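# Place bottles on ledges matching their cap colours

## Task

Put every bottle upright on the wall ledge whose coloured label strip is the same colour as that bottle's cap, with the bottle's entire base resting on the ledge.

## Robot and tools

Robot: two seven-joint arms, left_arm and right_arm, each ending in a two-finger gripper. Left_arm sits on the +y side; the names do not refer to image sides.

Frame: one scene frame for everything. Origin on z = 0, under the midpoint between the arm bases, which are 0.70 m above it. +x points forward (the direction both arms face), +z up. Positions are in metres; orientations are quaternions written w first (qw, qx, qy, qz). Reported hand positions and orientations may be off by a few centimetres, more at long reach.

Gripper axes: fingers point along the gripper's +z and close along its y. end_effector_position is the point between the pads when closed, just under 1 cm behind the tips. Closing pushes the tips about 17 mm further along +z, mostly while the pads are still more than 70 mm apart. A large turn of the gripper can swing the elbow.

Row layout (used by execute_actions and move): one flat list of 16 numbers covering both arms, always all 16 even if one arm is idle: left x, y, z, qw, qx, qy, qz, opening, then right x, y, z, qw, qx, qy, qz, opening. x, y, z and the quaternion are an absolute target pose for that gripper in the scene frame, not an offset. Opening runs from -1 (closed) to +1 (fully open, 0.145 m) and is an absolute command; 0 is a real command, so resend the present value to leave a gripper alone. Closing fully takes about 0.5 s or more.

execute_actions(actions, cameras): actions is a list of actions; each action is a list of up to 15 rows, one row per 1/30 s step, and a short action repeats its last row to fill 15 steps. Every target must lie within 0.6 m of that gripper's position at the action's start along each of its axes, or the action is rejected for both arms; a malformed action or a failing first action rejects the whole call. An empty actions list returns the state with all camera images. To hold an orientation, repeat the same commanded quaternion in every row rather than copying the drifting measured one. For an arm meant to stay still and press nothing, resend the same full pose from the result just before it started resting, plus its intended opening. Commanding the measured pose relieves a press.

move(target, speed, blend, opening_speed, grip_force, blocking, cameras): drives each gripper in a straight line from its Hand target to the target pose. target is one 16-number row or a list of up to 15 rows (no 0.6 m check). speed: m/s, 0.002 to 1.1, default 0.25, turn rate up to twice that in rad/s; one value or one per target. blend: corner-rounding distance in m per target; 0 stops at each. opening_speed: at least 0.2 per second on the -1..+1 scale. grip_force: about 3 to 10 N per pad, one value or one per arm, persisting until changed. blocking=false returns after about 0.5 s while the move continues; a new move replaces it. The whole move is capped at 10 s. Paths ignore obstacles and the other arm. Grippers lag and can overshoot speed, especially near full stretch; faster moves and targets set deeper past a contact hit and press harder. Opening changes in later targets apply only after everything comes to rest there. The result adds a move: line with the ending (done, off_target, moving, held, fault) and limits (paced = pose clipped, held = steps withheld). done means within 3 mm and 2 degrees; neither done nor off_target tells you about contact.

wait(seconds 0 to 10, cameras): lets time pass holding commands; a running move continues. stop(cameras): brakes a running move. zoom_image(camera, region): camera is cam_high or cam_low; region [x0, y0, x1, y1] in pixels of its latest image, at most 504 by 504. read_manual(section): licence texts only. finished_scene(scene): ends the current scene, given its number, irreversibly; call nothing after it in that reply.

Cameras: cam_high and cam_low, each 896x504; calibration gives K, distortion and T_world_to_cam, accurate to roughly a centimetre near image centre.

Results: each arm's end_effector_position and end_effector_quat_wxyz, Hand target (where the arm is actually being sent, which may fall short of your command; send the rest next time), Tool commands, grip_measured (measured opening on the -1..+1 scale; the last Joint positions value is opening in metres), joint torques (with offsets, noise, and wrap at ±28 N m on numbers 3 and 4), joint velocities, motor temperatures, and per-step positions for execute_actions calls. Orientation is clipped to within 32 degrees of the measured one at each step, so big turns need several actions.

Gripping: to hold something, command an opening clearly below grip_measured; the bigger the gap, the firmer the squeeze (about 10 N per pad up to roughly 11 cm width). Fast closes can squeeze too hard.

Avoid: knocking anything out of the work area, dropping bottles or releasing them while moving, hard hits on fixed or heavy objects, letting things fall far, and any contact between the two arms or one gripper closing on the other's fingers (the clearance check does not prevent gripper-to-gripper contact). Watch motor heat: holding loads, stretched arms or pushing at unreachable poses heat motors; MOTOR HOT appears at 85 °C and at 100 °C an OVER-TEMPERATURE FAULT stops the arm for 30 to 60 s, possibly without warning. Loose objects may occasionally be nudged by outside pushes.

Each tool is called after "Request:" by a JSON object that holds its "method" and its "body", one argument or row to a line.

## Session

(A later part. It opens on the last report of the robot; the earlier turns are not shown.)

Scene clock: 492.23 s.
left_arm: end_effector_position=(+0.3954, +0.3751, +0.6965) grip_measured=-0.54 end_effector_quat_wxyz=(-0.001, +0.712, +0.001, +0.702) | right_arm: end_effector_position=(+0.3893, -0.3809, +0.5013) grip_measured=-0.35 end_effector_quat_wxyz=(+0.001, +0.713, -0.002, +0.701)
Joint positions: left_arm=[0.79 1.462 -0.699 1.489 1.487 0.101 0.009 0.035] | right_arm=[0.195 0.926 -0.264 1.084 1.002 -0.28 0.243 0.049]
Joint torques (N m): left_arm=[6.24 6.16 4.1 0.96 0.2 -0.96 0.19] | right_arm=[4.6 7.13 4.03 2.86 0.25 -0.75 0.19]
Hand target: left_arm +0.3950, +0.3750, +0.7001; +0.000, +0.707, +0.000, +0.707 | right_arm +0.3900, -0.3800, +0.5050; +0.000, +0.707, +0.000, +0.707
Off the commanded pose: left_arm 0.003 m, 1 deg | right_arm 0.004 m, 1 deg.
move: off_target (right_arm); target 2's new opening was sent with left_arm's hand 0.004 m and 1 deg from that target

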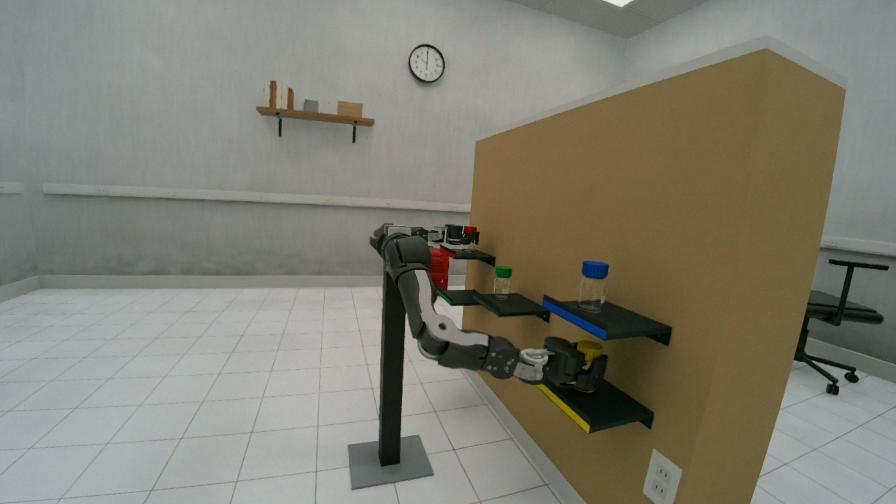

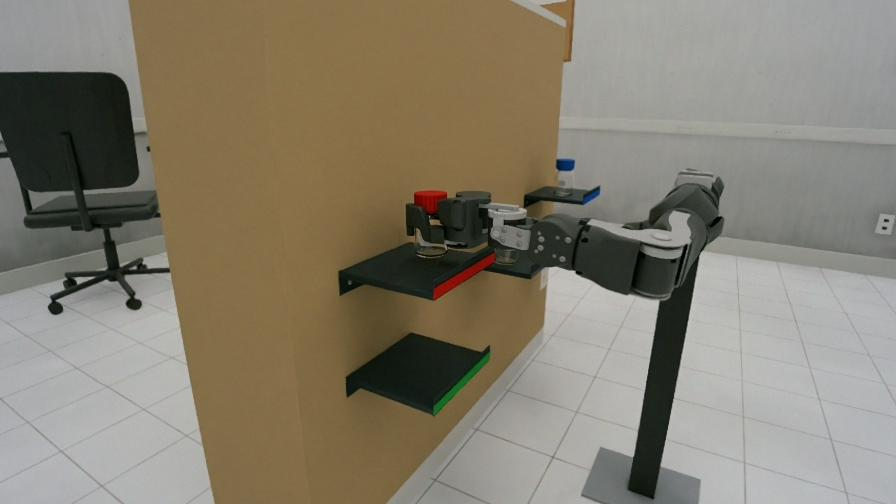

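Request:
{"method": "move", "body": {
  "target": [
    [0.395, 0.375, 0.686, 0, 0.7071, 0, 0.7071, -0.6, 0.390, -0.38, 0.499, 0, 0.7071, 0, 0.7071, -0.6],
    [0.395, 0.375, 0.686, 0, 0.7071, 0, 0.7071, 0.36, 0.390, -0.38, 0.499, 0, 0.7071, 0, 0.7071, 0.3],
    [0.315, 0.375, 0.692, 0, 0.7071, 0, 0.7071, 0.36, 0.315, -0.38, 0.502, 0, 0.7071, 0, 0.7071, 0.3]
  ],
  "speed": [0.04, 0.1, 0.15],
  "opening_speed": 1.5,
  "cameras": ["all"]
}}

Request:
{"method": "zoom_image", "body": {
  "camera": "cam_high",
  "region": [430, 215, 650, 435]
}}

Request:
{"method": "zoom_image", "body": {
  "camera": "cam_low",
  "region": [390, 150, 610, 290]
}}

Scene clock: 532.17 s.
left_arm: end_effector_position=(+0.3149, +0.3758, +0.6933) grip_measured=+0.36 end_effector_quat_wxyz=(-0.002, +0.705, +0.001, +0.709) | right_arm: end_effector_position=(+0.3147, -0.3786, +0.4999) grip_measured=+0.30 end_effector_quat_wxyz=(-0.002, +0.710, +0.003, +0.704)
Joint positions: left_arm=[1.48 1.867 -1.525 1.815 1.586 -0.051 0.047 0.102] | right_arm=[-0.375 1.03 0.039 1.389 1.099 -0.421 0.199 0.098]
Joint torques (N m): left_arm=[2.86 0.65 3.07 0.2 0.18 -0.54 0.2] | right_arm=[2.18 6.82 4.83 2.25 0.3 -0.52 -0.11]
Hand target: left_arm +0.3150, +0.3750, +0.6919; +0.000, +0.707, +0.000, +0.707 | right_arm +0.3150, -0.3800, +0.5021; +0.000, +0.707, +0.000, +0.707
Off the commanded pose: left_arm 0.002 m, 0 deg | right_arm 0.003 m, 1 deg.
joint sent to its limit (left arm) — joint 5 (forearm roll), upper limit. The joint targets still meet the commanded pose.
move: done; target 2's new opening was sent with right_arm's hand 0.004 m and 1 deg from that target

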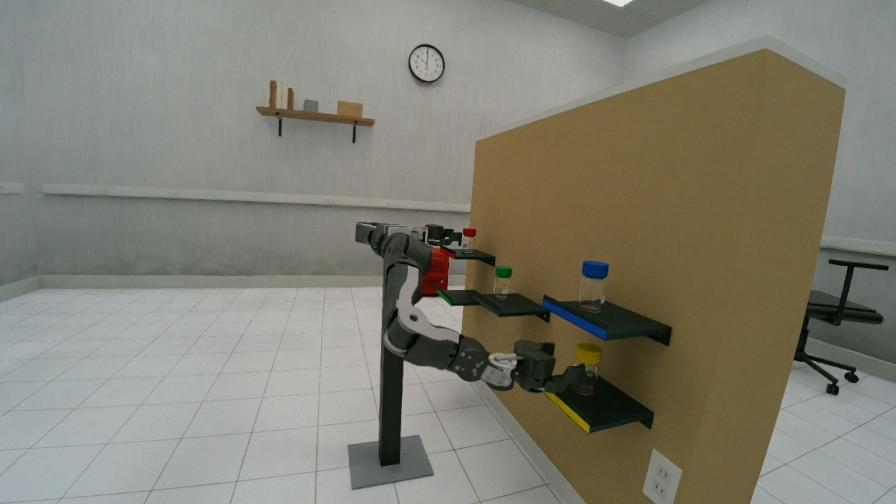

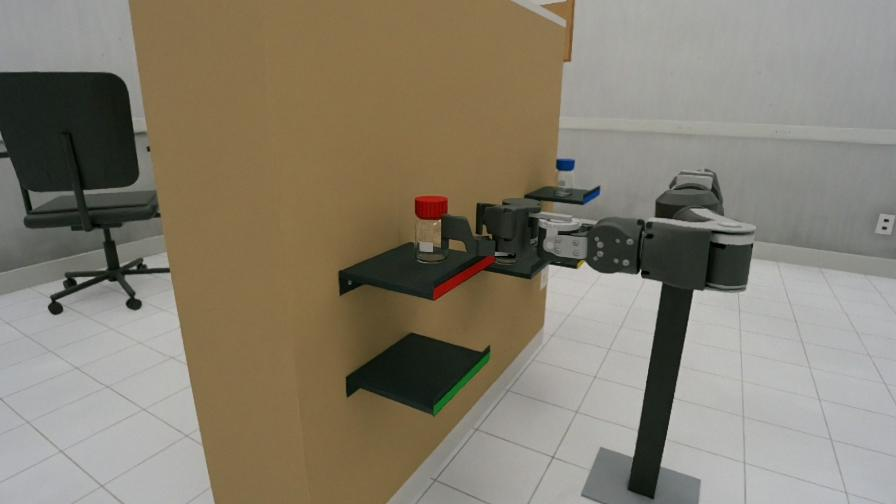

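Scaled by 2.291 from the camera's 896x504 image, which has a finer 1280x720 frame.

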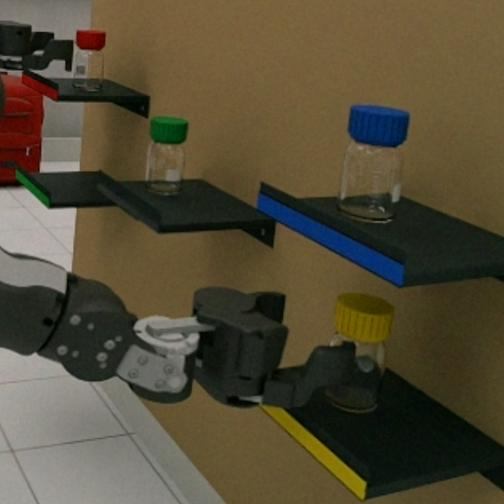

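Scaled by 2.291 from the camera's 896x504 image, which has a finer 1280x720 frame.

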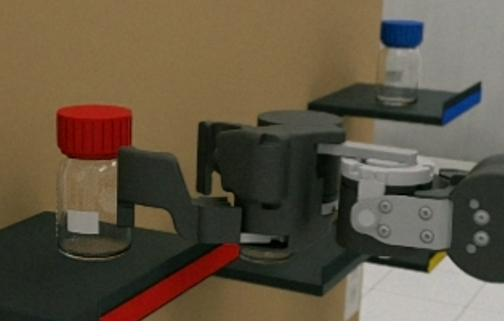

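Request:
{"method": "move", "body": {
  "target": [
    [0.35, 0.24, 0.69, 0, 0.7071, 0, 0.7071, 0.36, 0.29, -0.38, 0.502, 0, 0.7071, 0, 0.7071, 0.3],
    [0.36, 0.195, 0.62, 0, 0.7071, 0, 0.7071, 0.36, 0.27, -0.36, 0.502, 0, 0.7071, 0, 0.7071, 0.3],
    [0.35, 0.195, 0.52, 0, 0.7071, 0, 0.7071, 0.36, 0.26, -0.34, 0.502, 0, 0.7071, 0, 0.7071, 0.3],
    [0.325, 0.195, 0.605, 0, 0.7071, 0, 0.7071, 0.36, 0.26, -0.34, 0.502, 0, 0.7071, 0, 0.7071, 0.3],
    [0.31, 0.05, 0.592, 0, 0.7071, 0, 0.7071, 0.36, 0.26, -0.34, 0.502, 0, 0.7071, 0, 0.7071, 0.3]
  ],
  "speed": 0.25,
  "blend": [0.03, 0.03, 0.03, 0.02, 0],
  "cameras": ["all"]
}}

Request:
{"method": "zoom_image", "body": {
  "camera": "cam_high",
  "region": [430, 205, 570, 325]
}}

Request:
{"method": "zoom_image", "body": {
  "camera": "cam_low",
  "region": [440, 170, 600, 310]
}}

Scene clock: 563.27 s.
left_arm: end_effector_position=(+0.3095, +0.0492, +0.5926) grip_measured=+0.36 end_effector_quat_wxyz=(+0.004, +0.707, -0.001, +0.707) | right_arm: end_effector_position=(+0.2599, -0.3387, +0.5001) grip_measured=+0.30 end_effector_quat_wxyz=(-0.003, +0.710, +0.002, +0.704)
Joint positions: left_arm=[0.906 0.536 -1.525 2.152 0.93 0.055 -1.577 0.102] | right_arm=[-0.797 0.95 0.254 1.707 0.993 -0.504 0.047 0.098]
Joint torques (N m): left_arm=[6.05 -0.15 2.43 2.35 -0.46 0.02 -0.01] | right_arm=[0.46 4.07 4.6 2.73 0.08 -0.55 -0.16]
Hand target: left_arm +0.3100, +0.0501, +0.5919; +0.000, +0.707, +0.000, +0.707 | right_arm +0.2600, -0.3399, +0.5019; +0.000, +0.707, +0.000, +0.707
Off the commanded pose: left_arm 0.001 m, 0 deg | right_arm 0.002 m, 1 deg.
joint sent to its limit (left arm) — joint 7 (wrist yaw), lower limit. The joint targets still meet the commanded pose.
move: done

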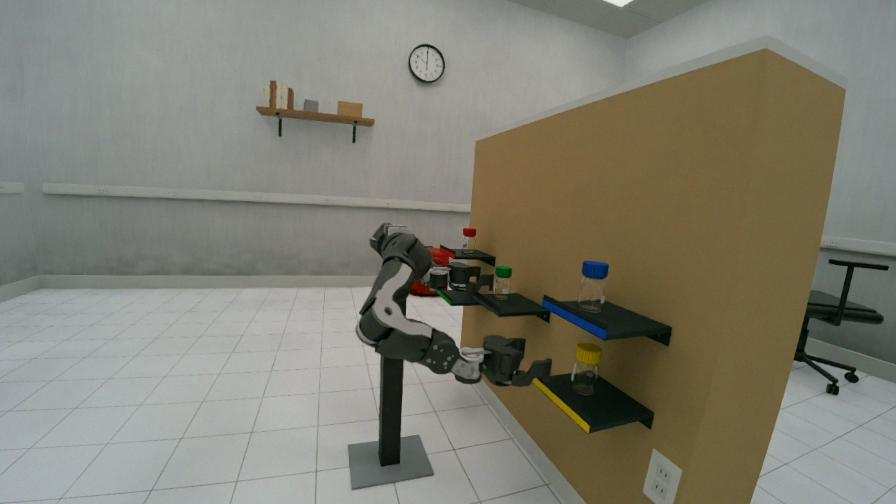

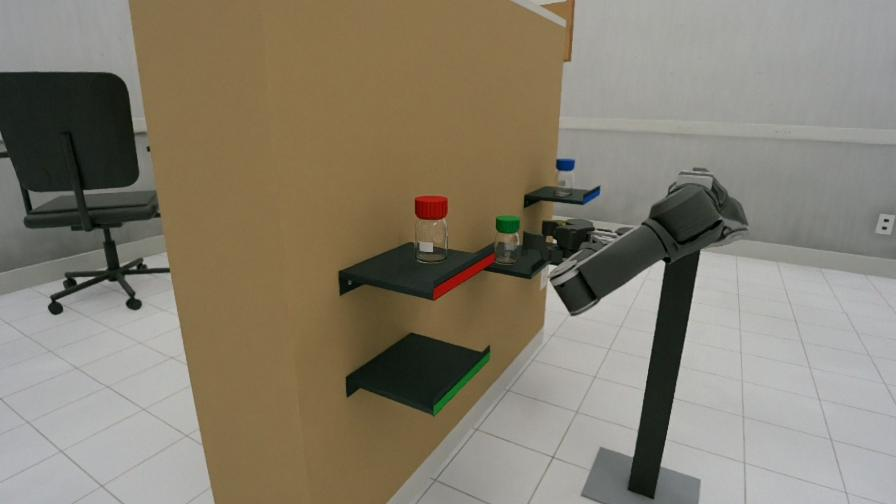

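Scaled by 3.600 from the camera's 896x504 image, which has a finer 1280x720 frame.

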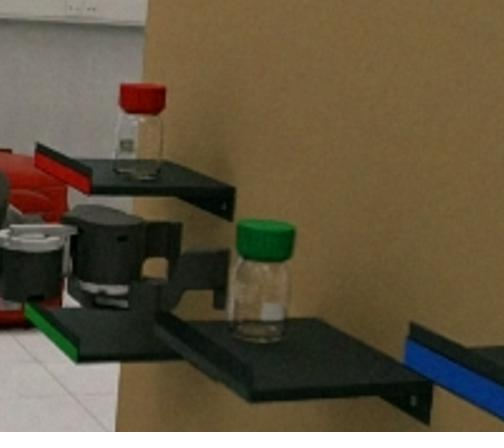

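Scaled by 3.150 from the camera's 896x504 image, which has a finer 1280x720 frame.

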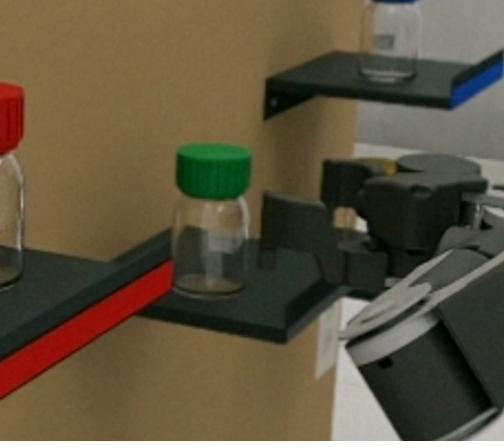

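Request:
{"method": "move", "body": {
  "target": [
    [0.384, 0.047, 0.590, 0, 0.7071, 0, 0.7071, 0.36, 0.26, -0.34, 0.502, 0, 0.7071, 0, 0.7071, 0.3],
    [0.384, 0.047, 0.590, 0, 0.7071, 0, 0.7071, -0.6, 0.26, -0.34, 0.502, 0, 0.7071, 0, 0.7071, 0.3],
    [0.385, 0.050, 0.630, 0, 0.7071, 0, 0.7071, -0.6, 0.26, -0.34, 0.502, 0, 0.7071, 0, 0.7071, 0.3],
    [0.385, 0.195, 0.630, 0, 0.7071, 0, 0.7071, -0.6, 0.26, -0.34, 0.502, 0, 0.7071, 0, 0.7071, 0.3],
    [0.385, 0.20, 0.533, 0, 0.7071, 0, 0.7071, -0.6, 0.26, -0.34, 0.502, 0, 0.7071, 0, 0.7071, 0.3],
    [0.388, 0.37, 0.53, 0, 0.7071, 0, 0.7071, -0.6, 0.26, -0.34, 0.502, 0, 0.7071, 0, 0.7071, 0.3],
    [0.388, 0.37, 0.502, 0, 0.7071, 0, 0.7071, -0.6, 0.26, -0.34, 0.502, 0, 0.7071, 0, 0.7071, 0.3]
  ],
  "speed": [0.15, 0.15, 0.1, 0.25, 0.25, 0.25, 0.12],
  "blend": [0, 0, 0.005, 0.02, 0.02, 0.01, 0],
  "opening_speed": 1.6,
  "cameras": ["all"]
}}

Request:
{"method": "zoom_image", "body": {
  "camera": "cam_low",
  "region": [330, 270, 550, 430]
}}

Scene clock: 592.90 s.
left_arm: end_effector_position=(+0.3882, +0.3708, +0.5012) grip_measured=-0.29 end_effector_quat_wxyz=(-0.002, +0.709, +0.001, +0.705) | right_arm: end_effector_position=(+0.2599, -0.3387, +0.5001) grip_measured=+0.30 end_effector_quat_wxyz=(-0.003, +0.710, +0.002, +0.704)
Joint positions: left_arm=[0.745 1.188 -1.399 1.134 1.55 -0.662 0.069 0.054] | right_arm=[-0.797 0.95 0.254 1.707 0.993 -0.504 0.047 0.098]
Joint torques (N m): left_arm=[6.03 5.6 2.73 0.5 0.22 -0.88 0.22] | right_arm=[0.54 4.18 4.64 2.66 0.07 -0.55 -0.15]
Hand target: left_arm +0.3880, +0.3700, +0.5019; +0.000, +0.707, +0.000, +0.707 | right_arm +0.2600, -0.3399, +0.5019; +0.000, +0.707, +0.000, +0.707
Off the commanded pose: left_arm 0.001 m, 0 deg | right_arm 0.002 m, 1 deg.
move: done

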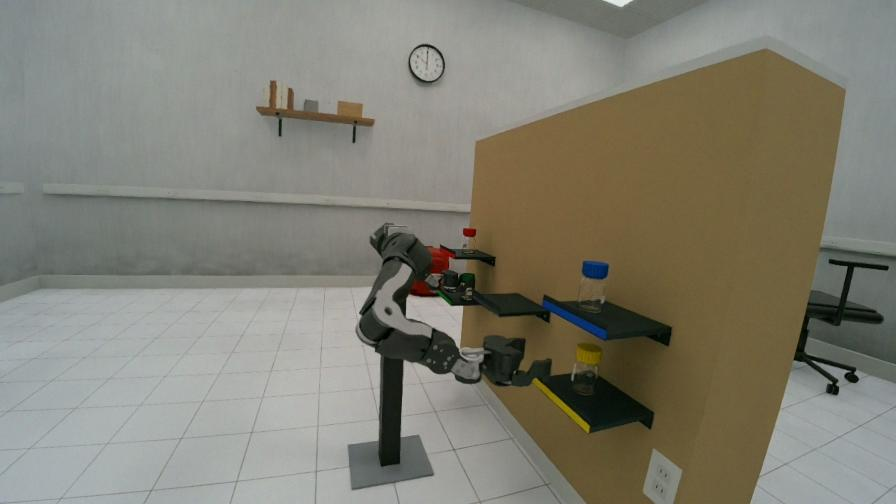

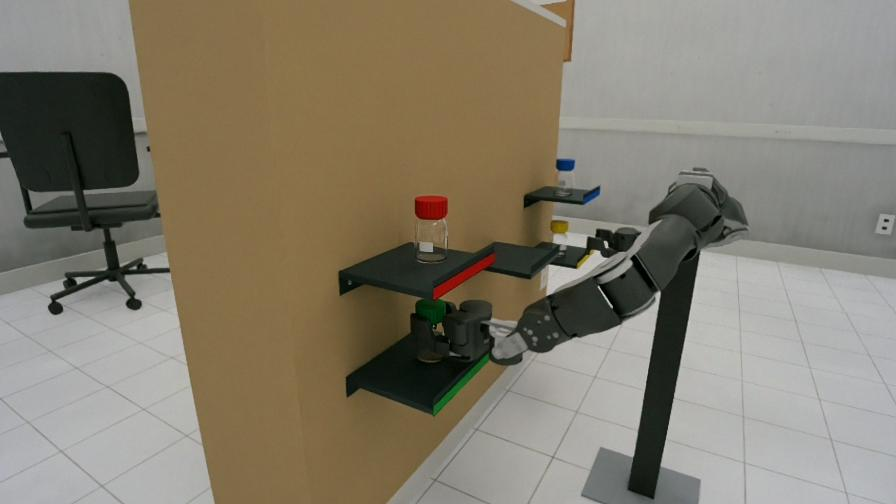

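Scaled by 2.291 from the camera's 896x504 image, which has a finer 1280x720 frame.

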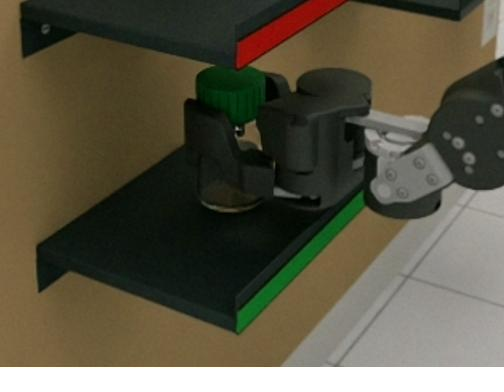

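Request:
{"method": "move", "body": {
  "target": [
    [0.388, 0.37, 0.490, 0, 0.7071, 0, 0.7071, -0.6, 0.26, -0.34, 0.502, 0, 0.7071, 0, 0.7071, 0.3],
    [0.388, 0.37, 0.490, 0, 0.7071, 0, 0.7071, 0.36, 0.26, -0.34, 0.502, 0, 0.7071, 0, 0.7071, 0.3],
    [0.30, 0.37, 0.494, 0, 0.7071, 0, 0.7071, 0.36, 0.26, -0.34, 0.502, 0, 0.7071, 0, 0.7071, 0.3]
  ],
  "speed": [0.04, 0.1, 0.15],
  "opening_speed": 1.5,
  "cameras": ["all"]
}}

Request:
{"method": "zoom_image", "body": {
  "camera": "cam_low",
  "region": [330, 170, 620, 420]
}}

Request:
{"method": "zoom_image", "body": {
  "camera": "cam_high",
  "region": [430, 215, 670, 435]
}}

Scene clock: 605.23 s.
left_arm: end_effector_position=(+0.3009, +0.3709, +0.4960) grip_measured=+0.36 end_effector_quat_wxyz=(-0.002, +0.706, +0.001, +0.709) | right_arm: end_effector_position=(+0.2599, -0.3387, +0.5001) grip_measured=+0.30 end_effector_quat_wxyz=(-0.003, +0.710, +0.002, +0.704)
Joint positions: left_arm=[-0.306 1.336 -0.464 1.45 1.373 -0.788 0.014 0.102] | right_arm=[-0.797 0.95 0.254 1.707 0.993 -0.504 0.047 0.098]
Joint torques (N m): left_arm=[2.78 6.76 2.21 1.03 0.08 -0.64 0.19] | right_arm=[0.54 4.13 4.57 2.67 0.08 -0.56 -0.17]
Hand target: left_arm +0.3000, +0.3700, +0.4941; +0.000, +0.707, +0.000, +0.707 | right_arm +0.2600, -0.3399, +0.5019; +0.000, +0.707, +0.000, +0.707
Off the commanded pose: left_arm 0.002 m, 0 deg | right_arm 0.002 m, 1 deg.
joint read past its limit (left arm) — joint 6 (wrist pitch), lower limit.
joint sent to its limit (left arm) — joint 6 (wrist pitch), lower limit. The joint targets still meet the commanded pose.
move: done; target 2's new opening was sent with left_arm's hand 0.011 m and 2 deg from that target

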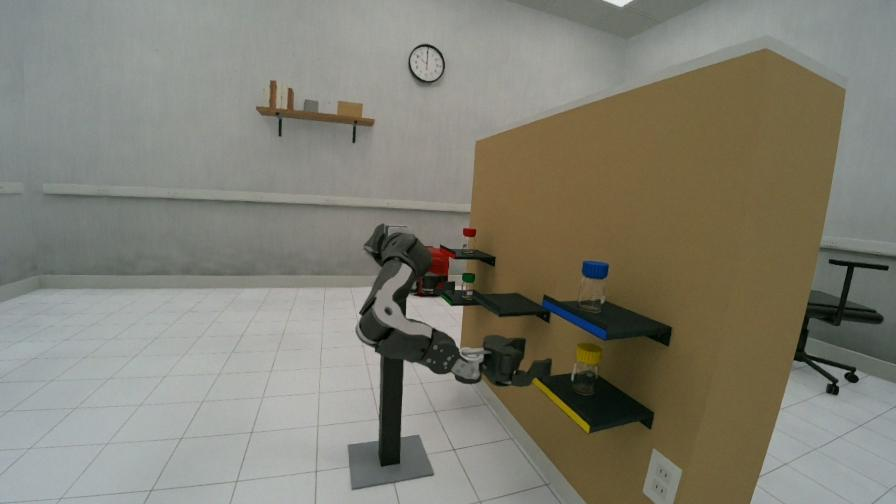

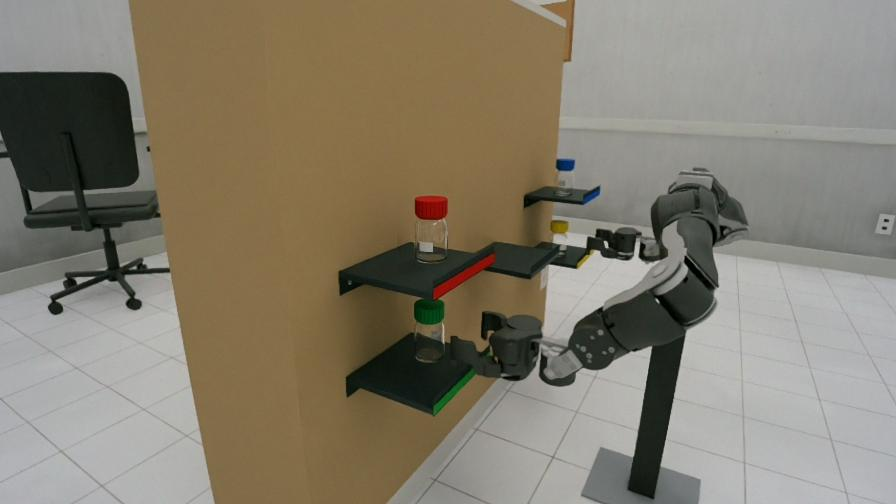

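Scaled by 1.738 from the camera's 896x504 image, which has a finer 1280x720 frame.

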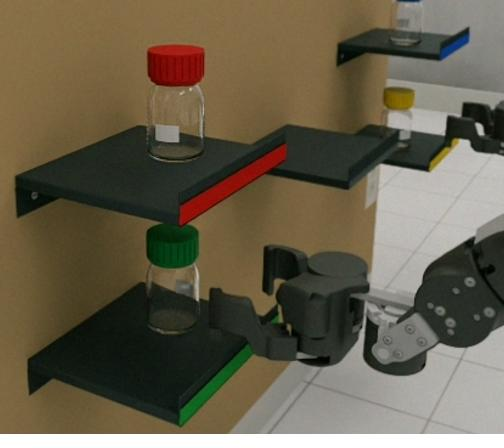

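Scaled by 2.100 from the camera's 896x504 image, which has a finer 1280x720 frame.

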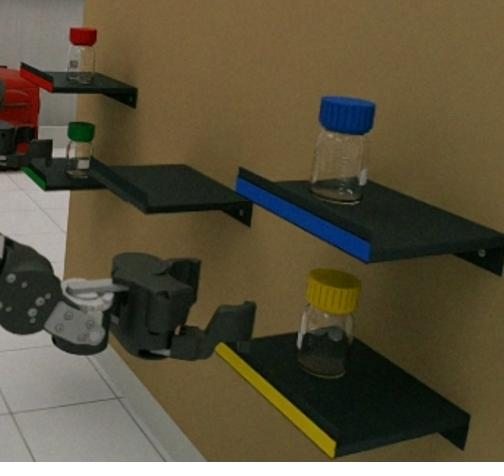

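Request:
{"method": "finished_scene", "body": {
  "scene": 2
}}

The scene is finished: the task was done.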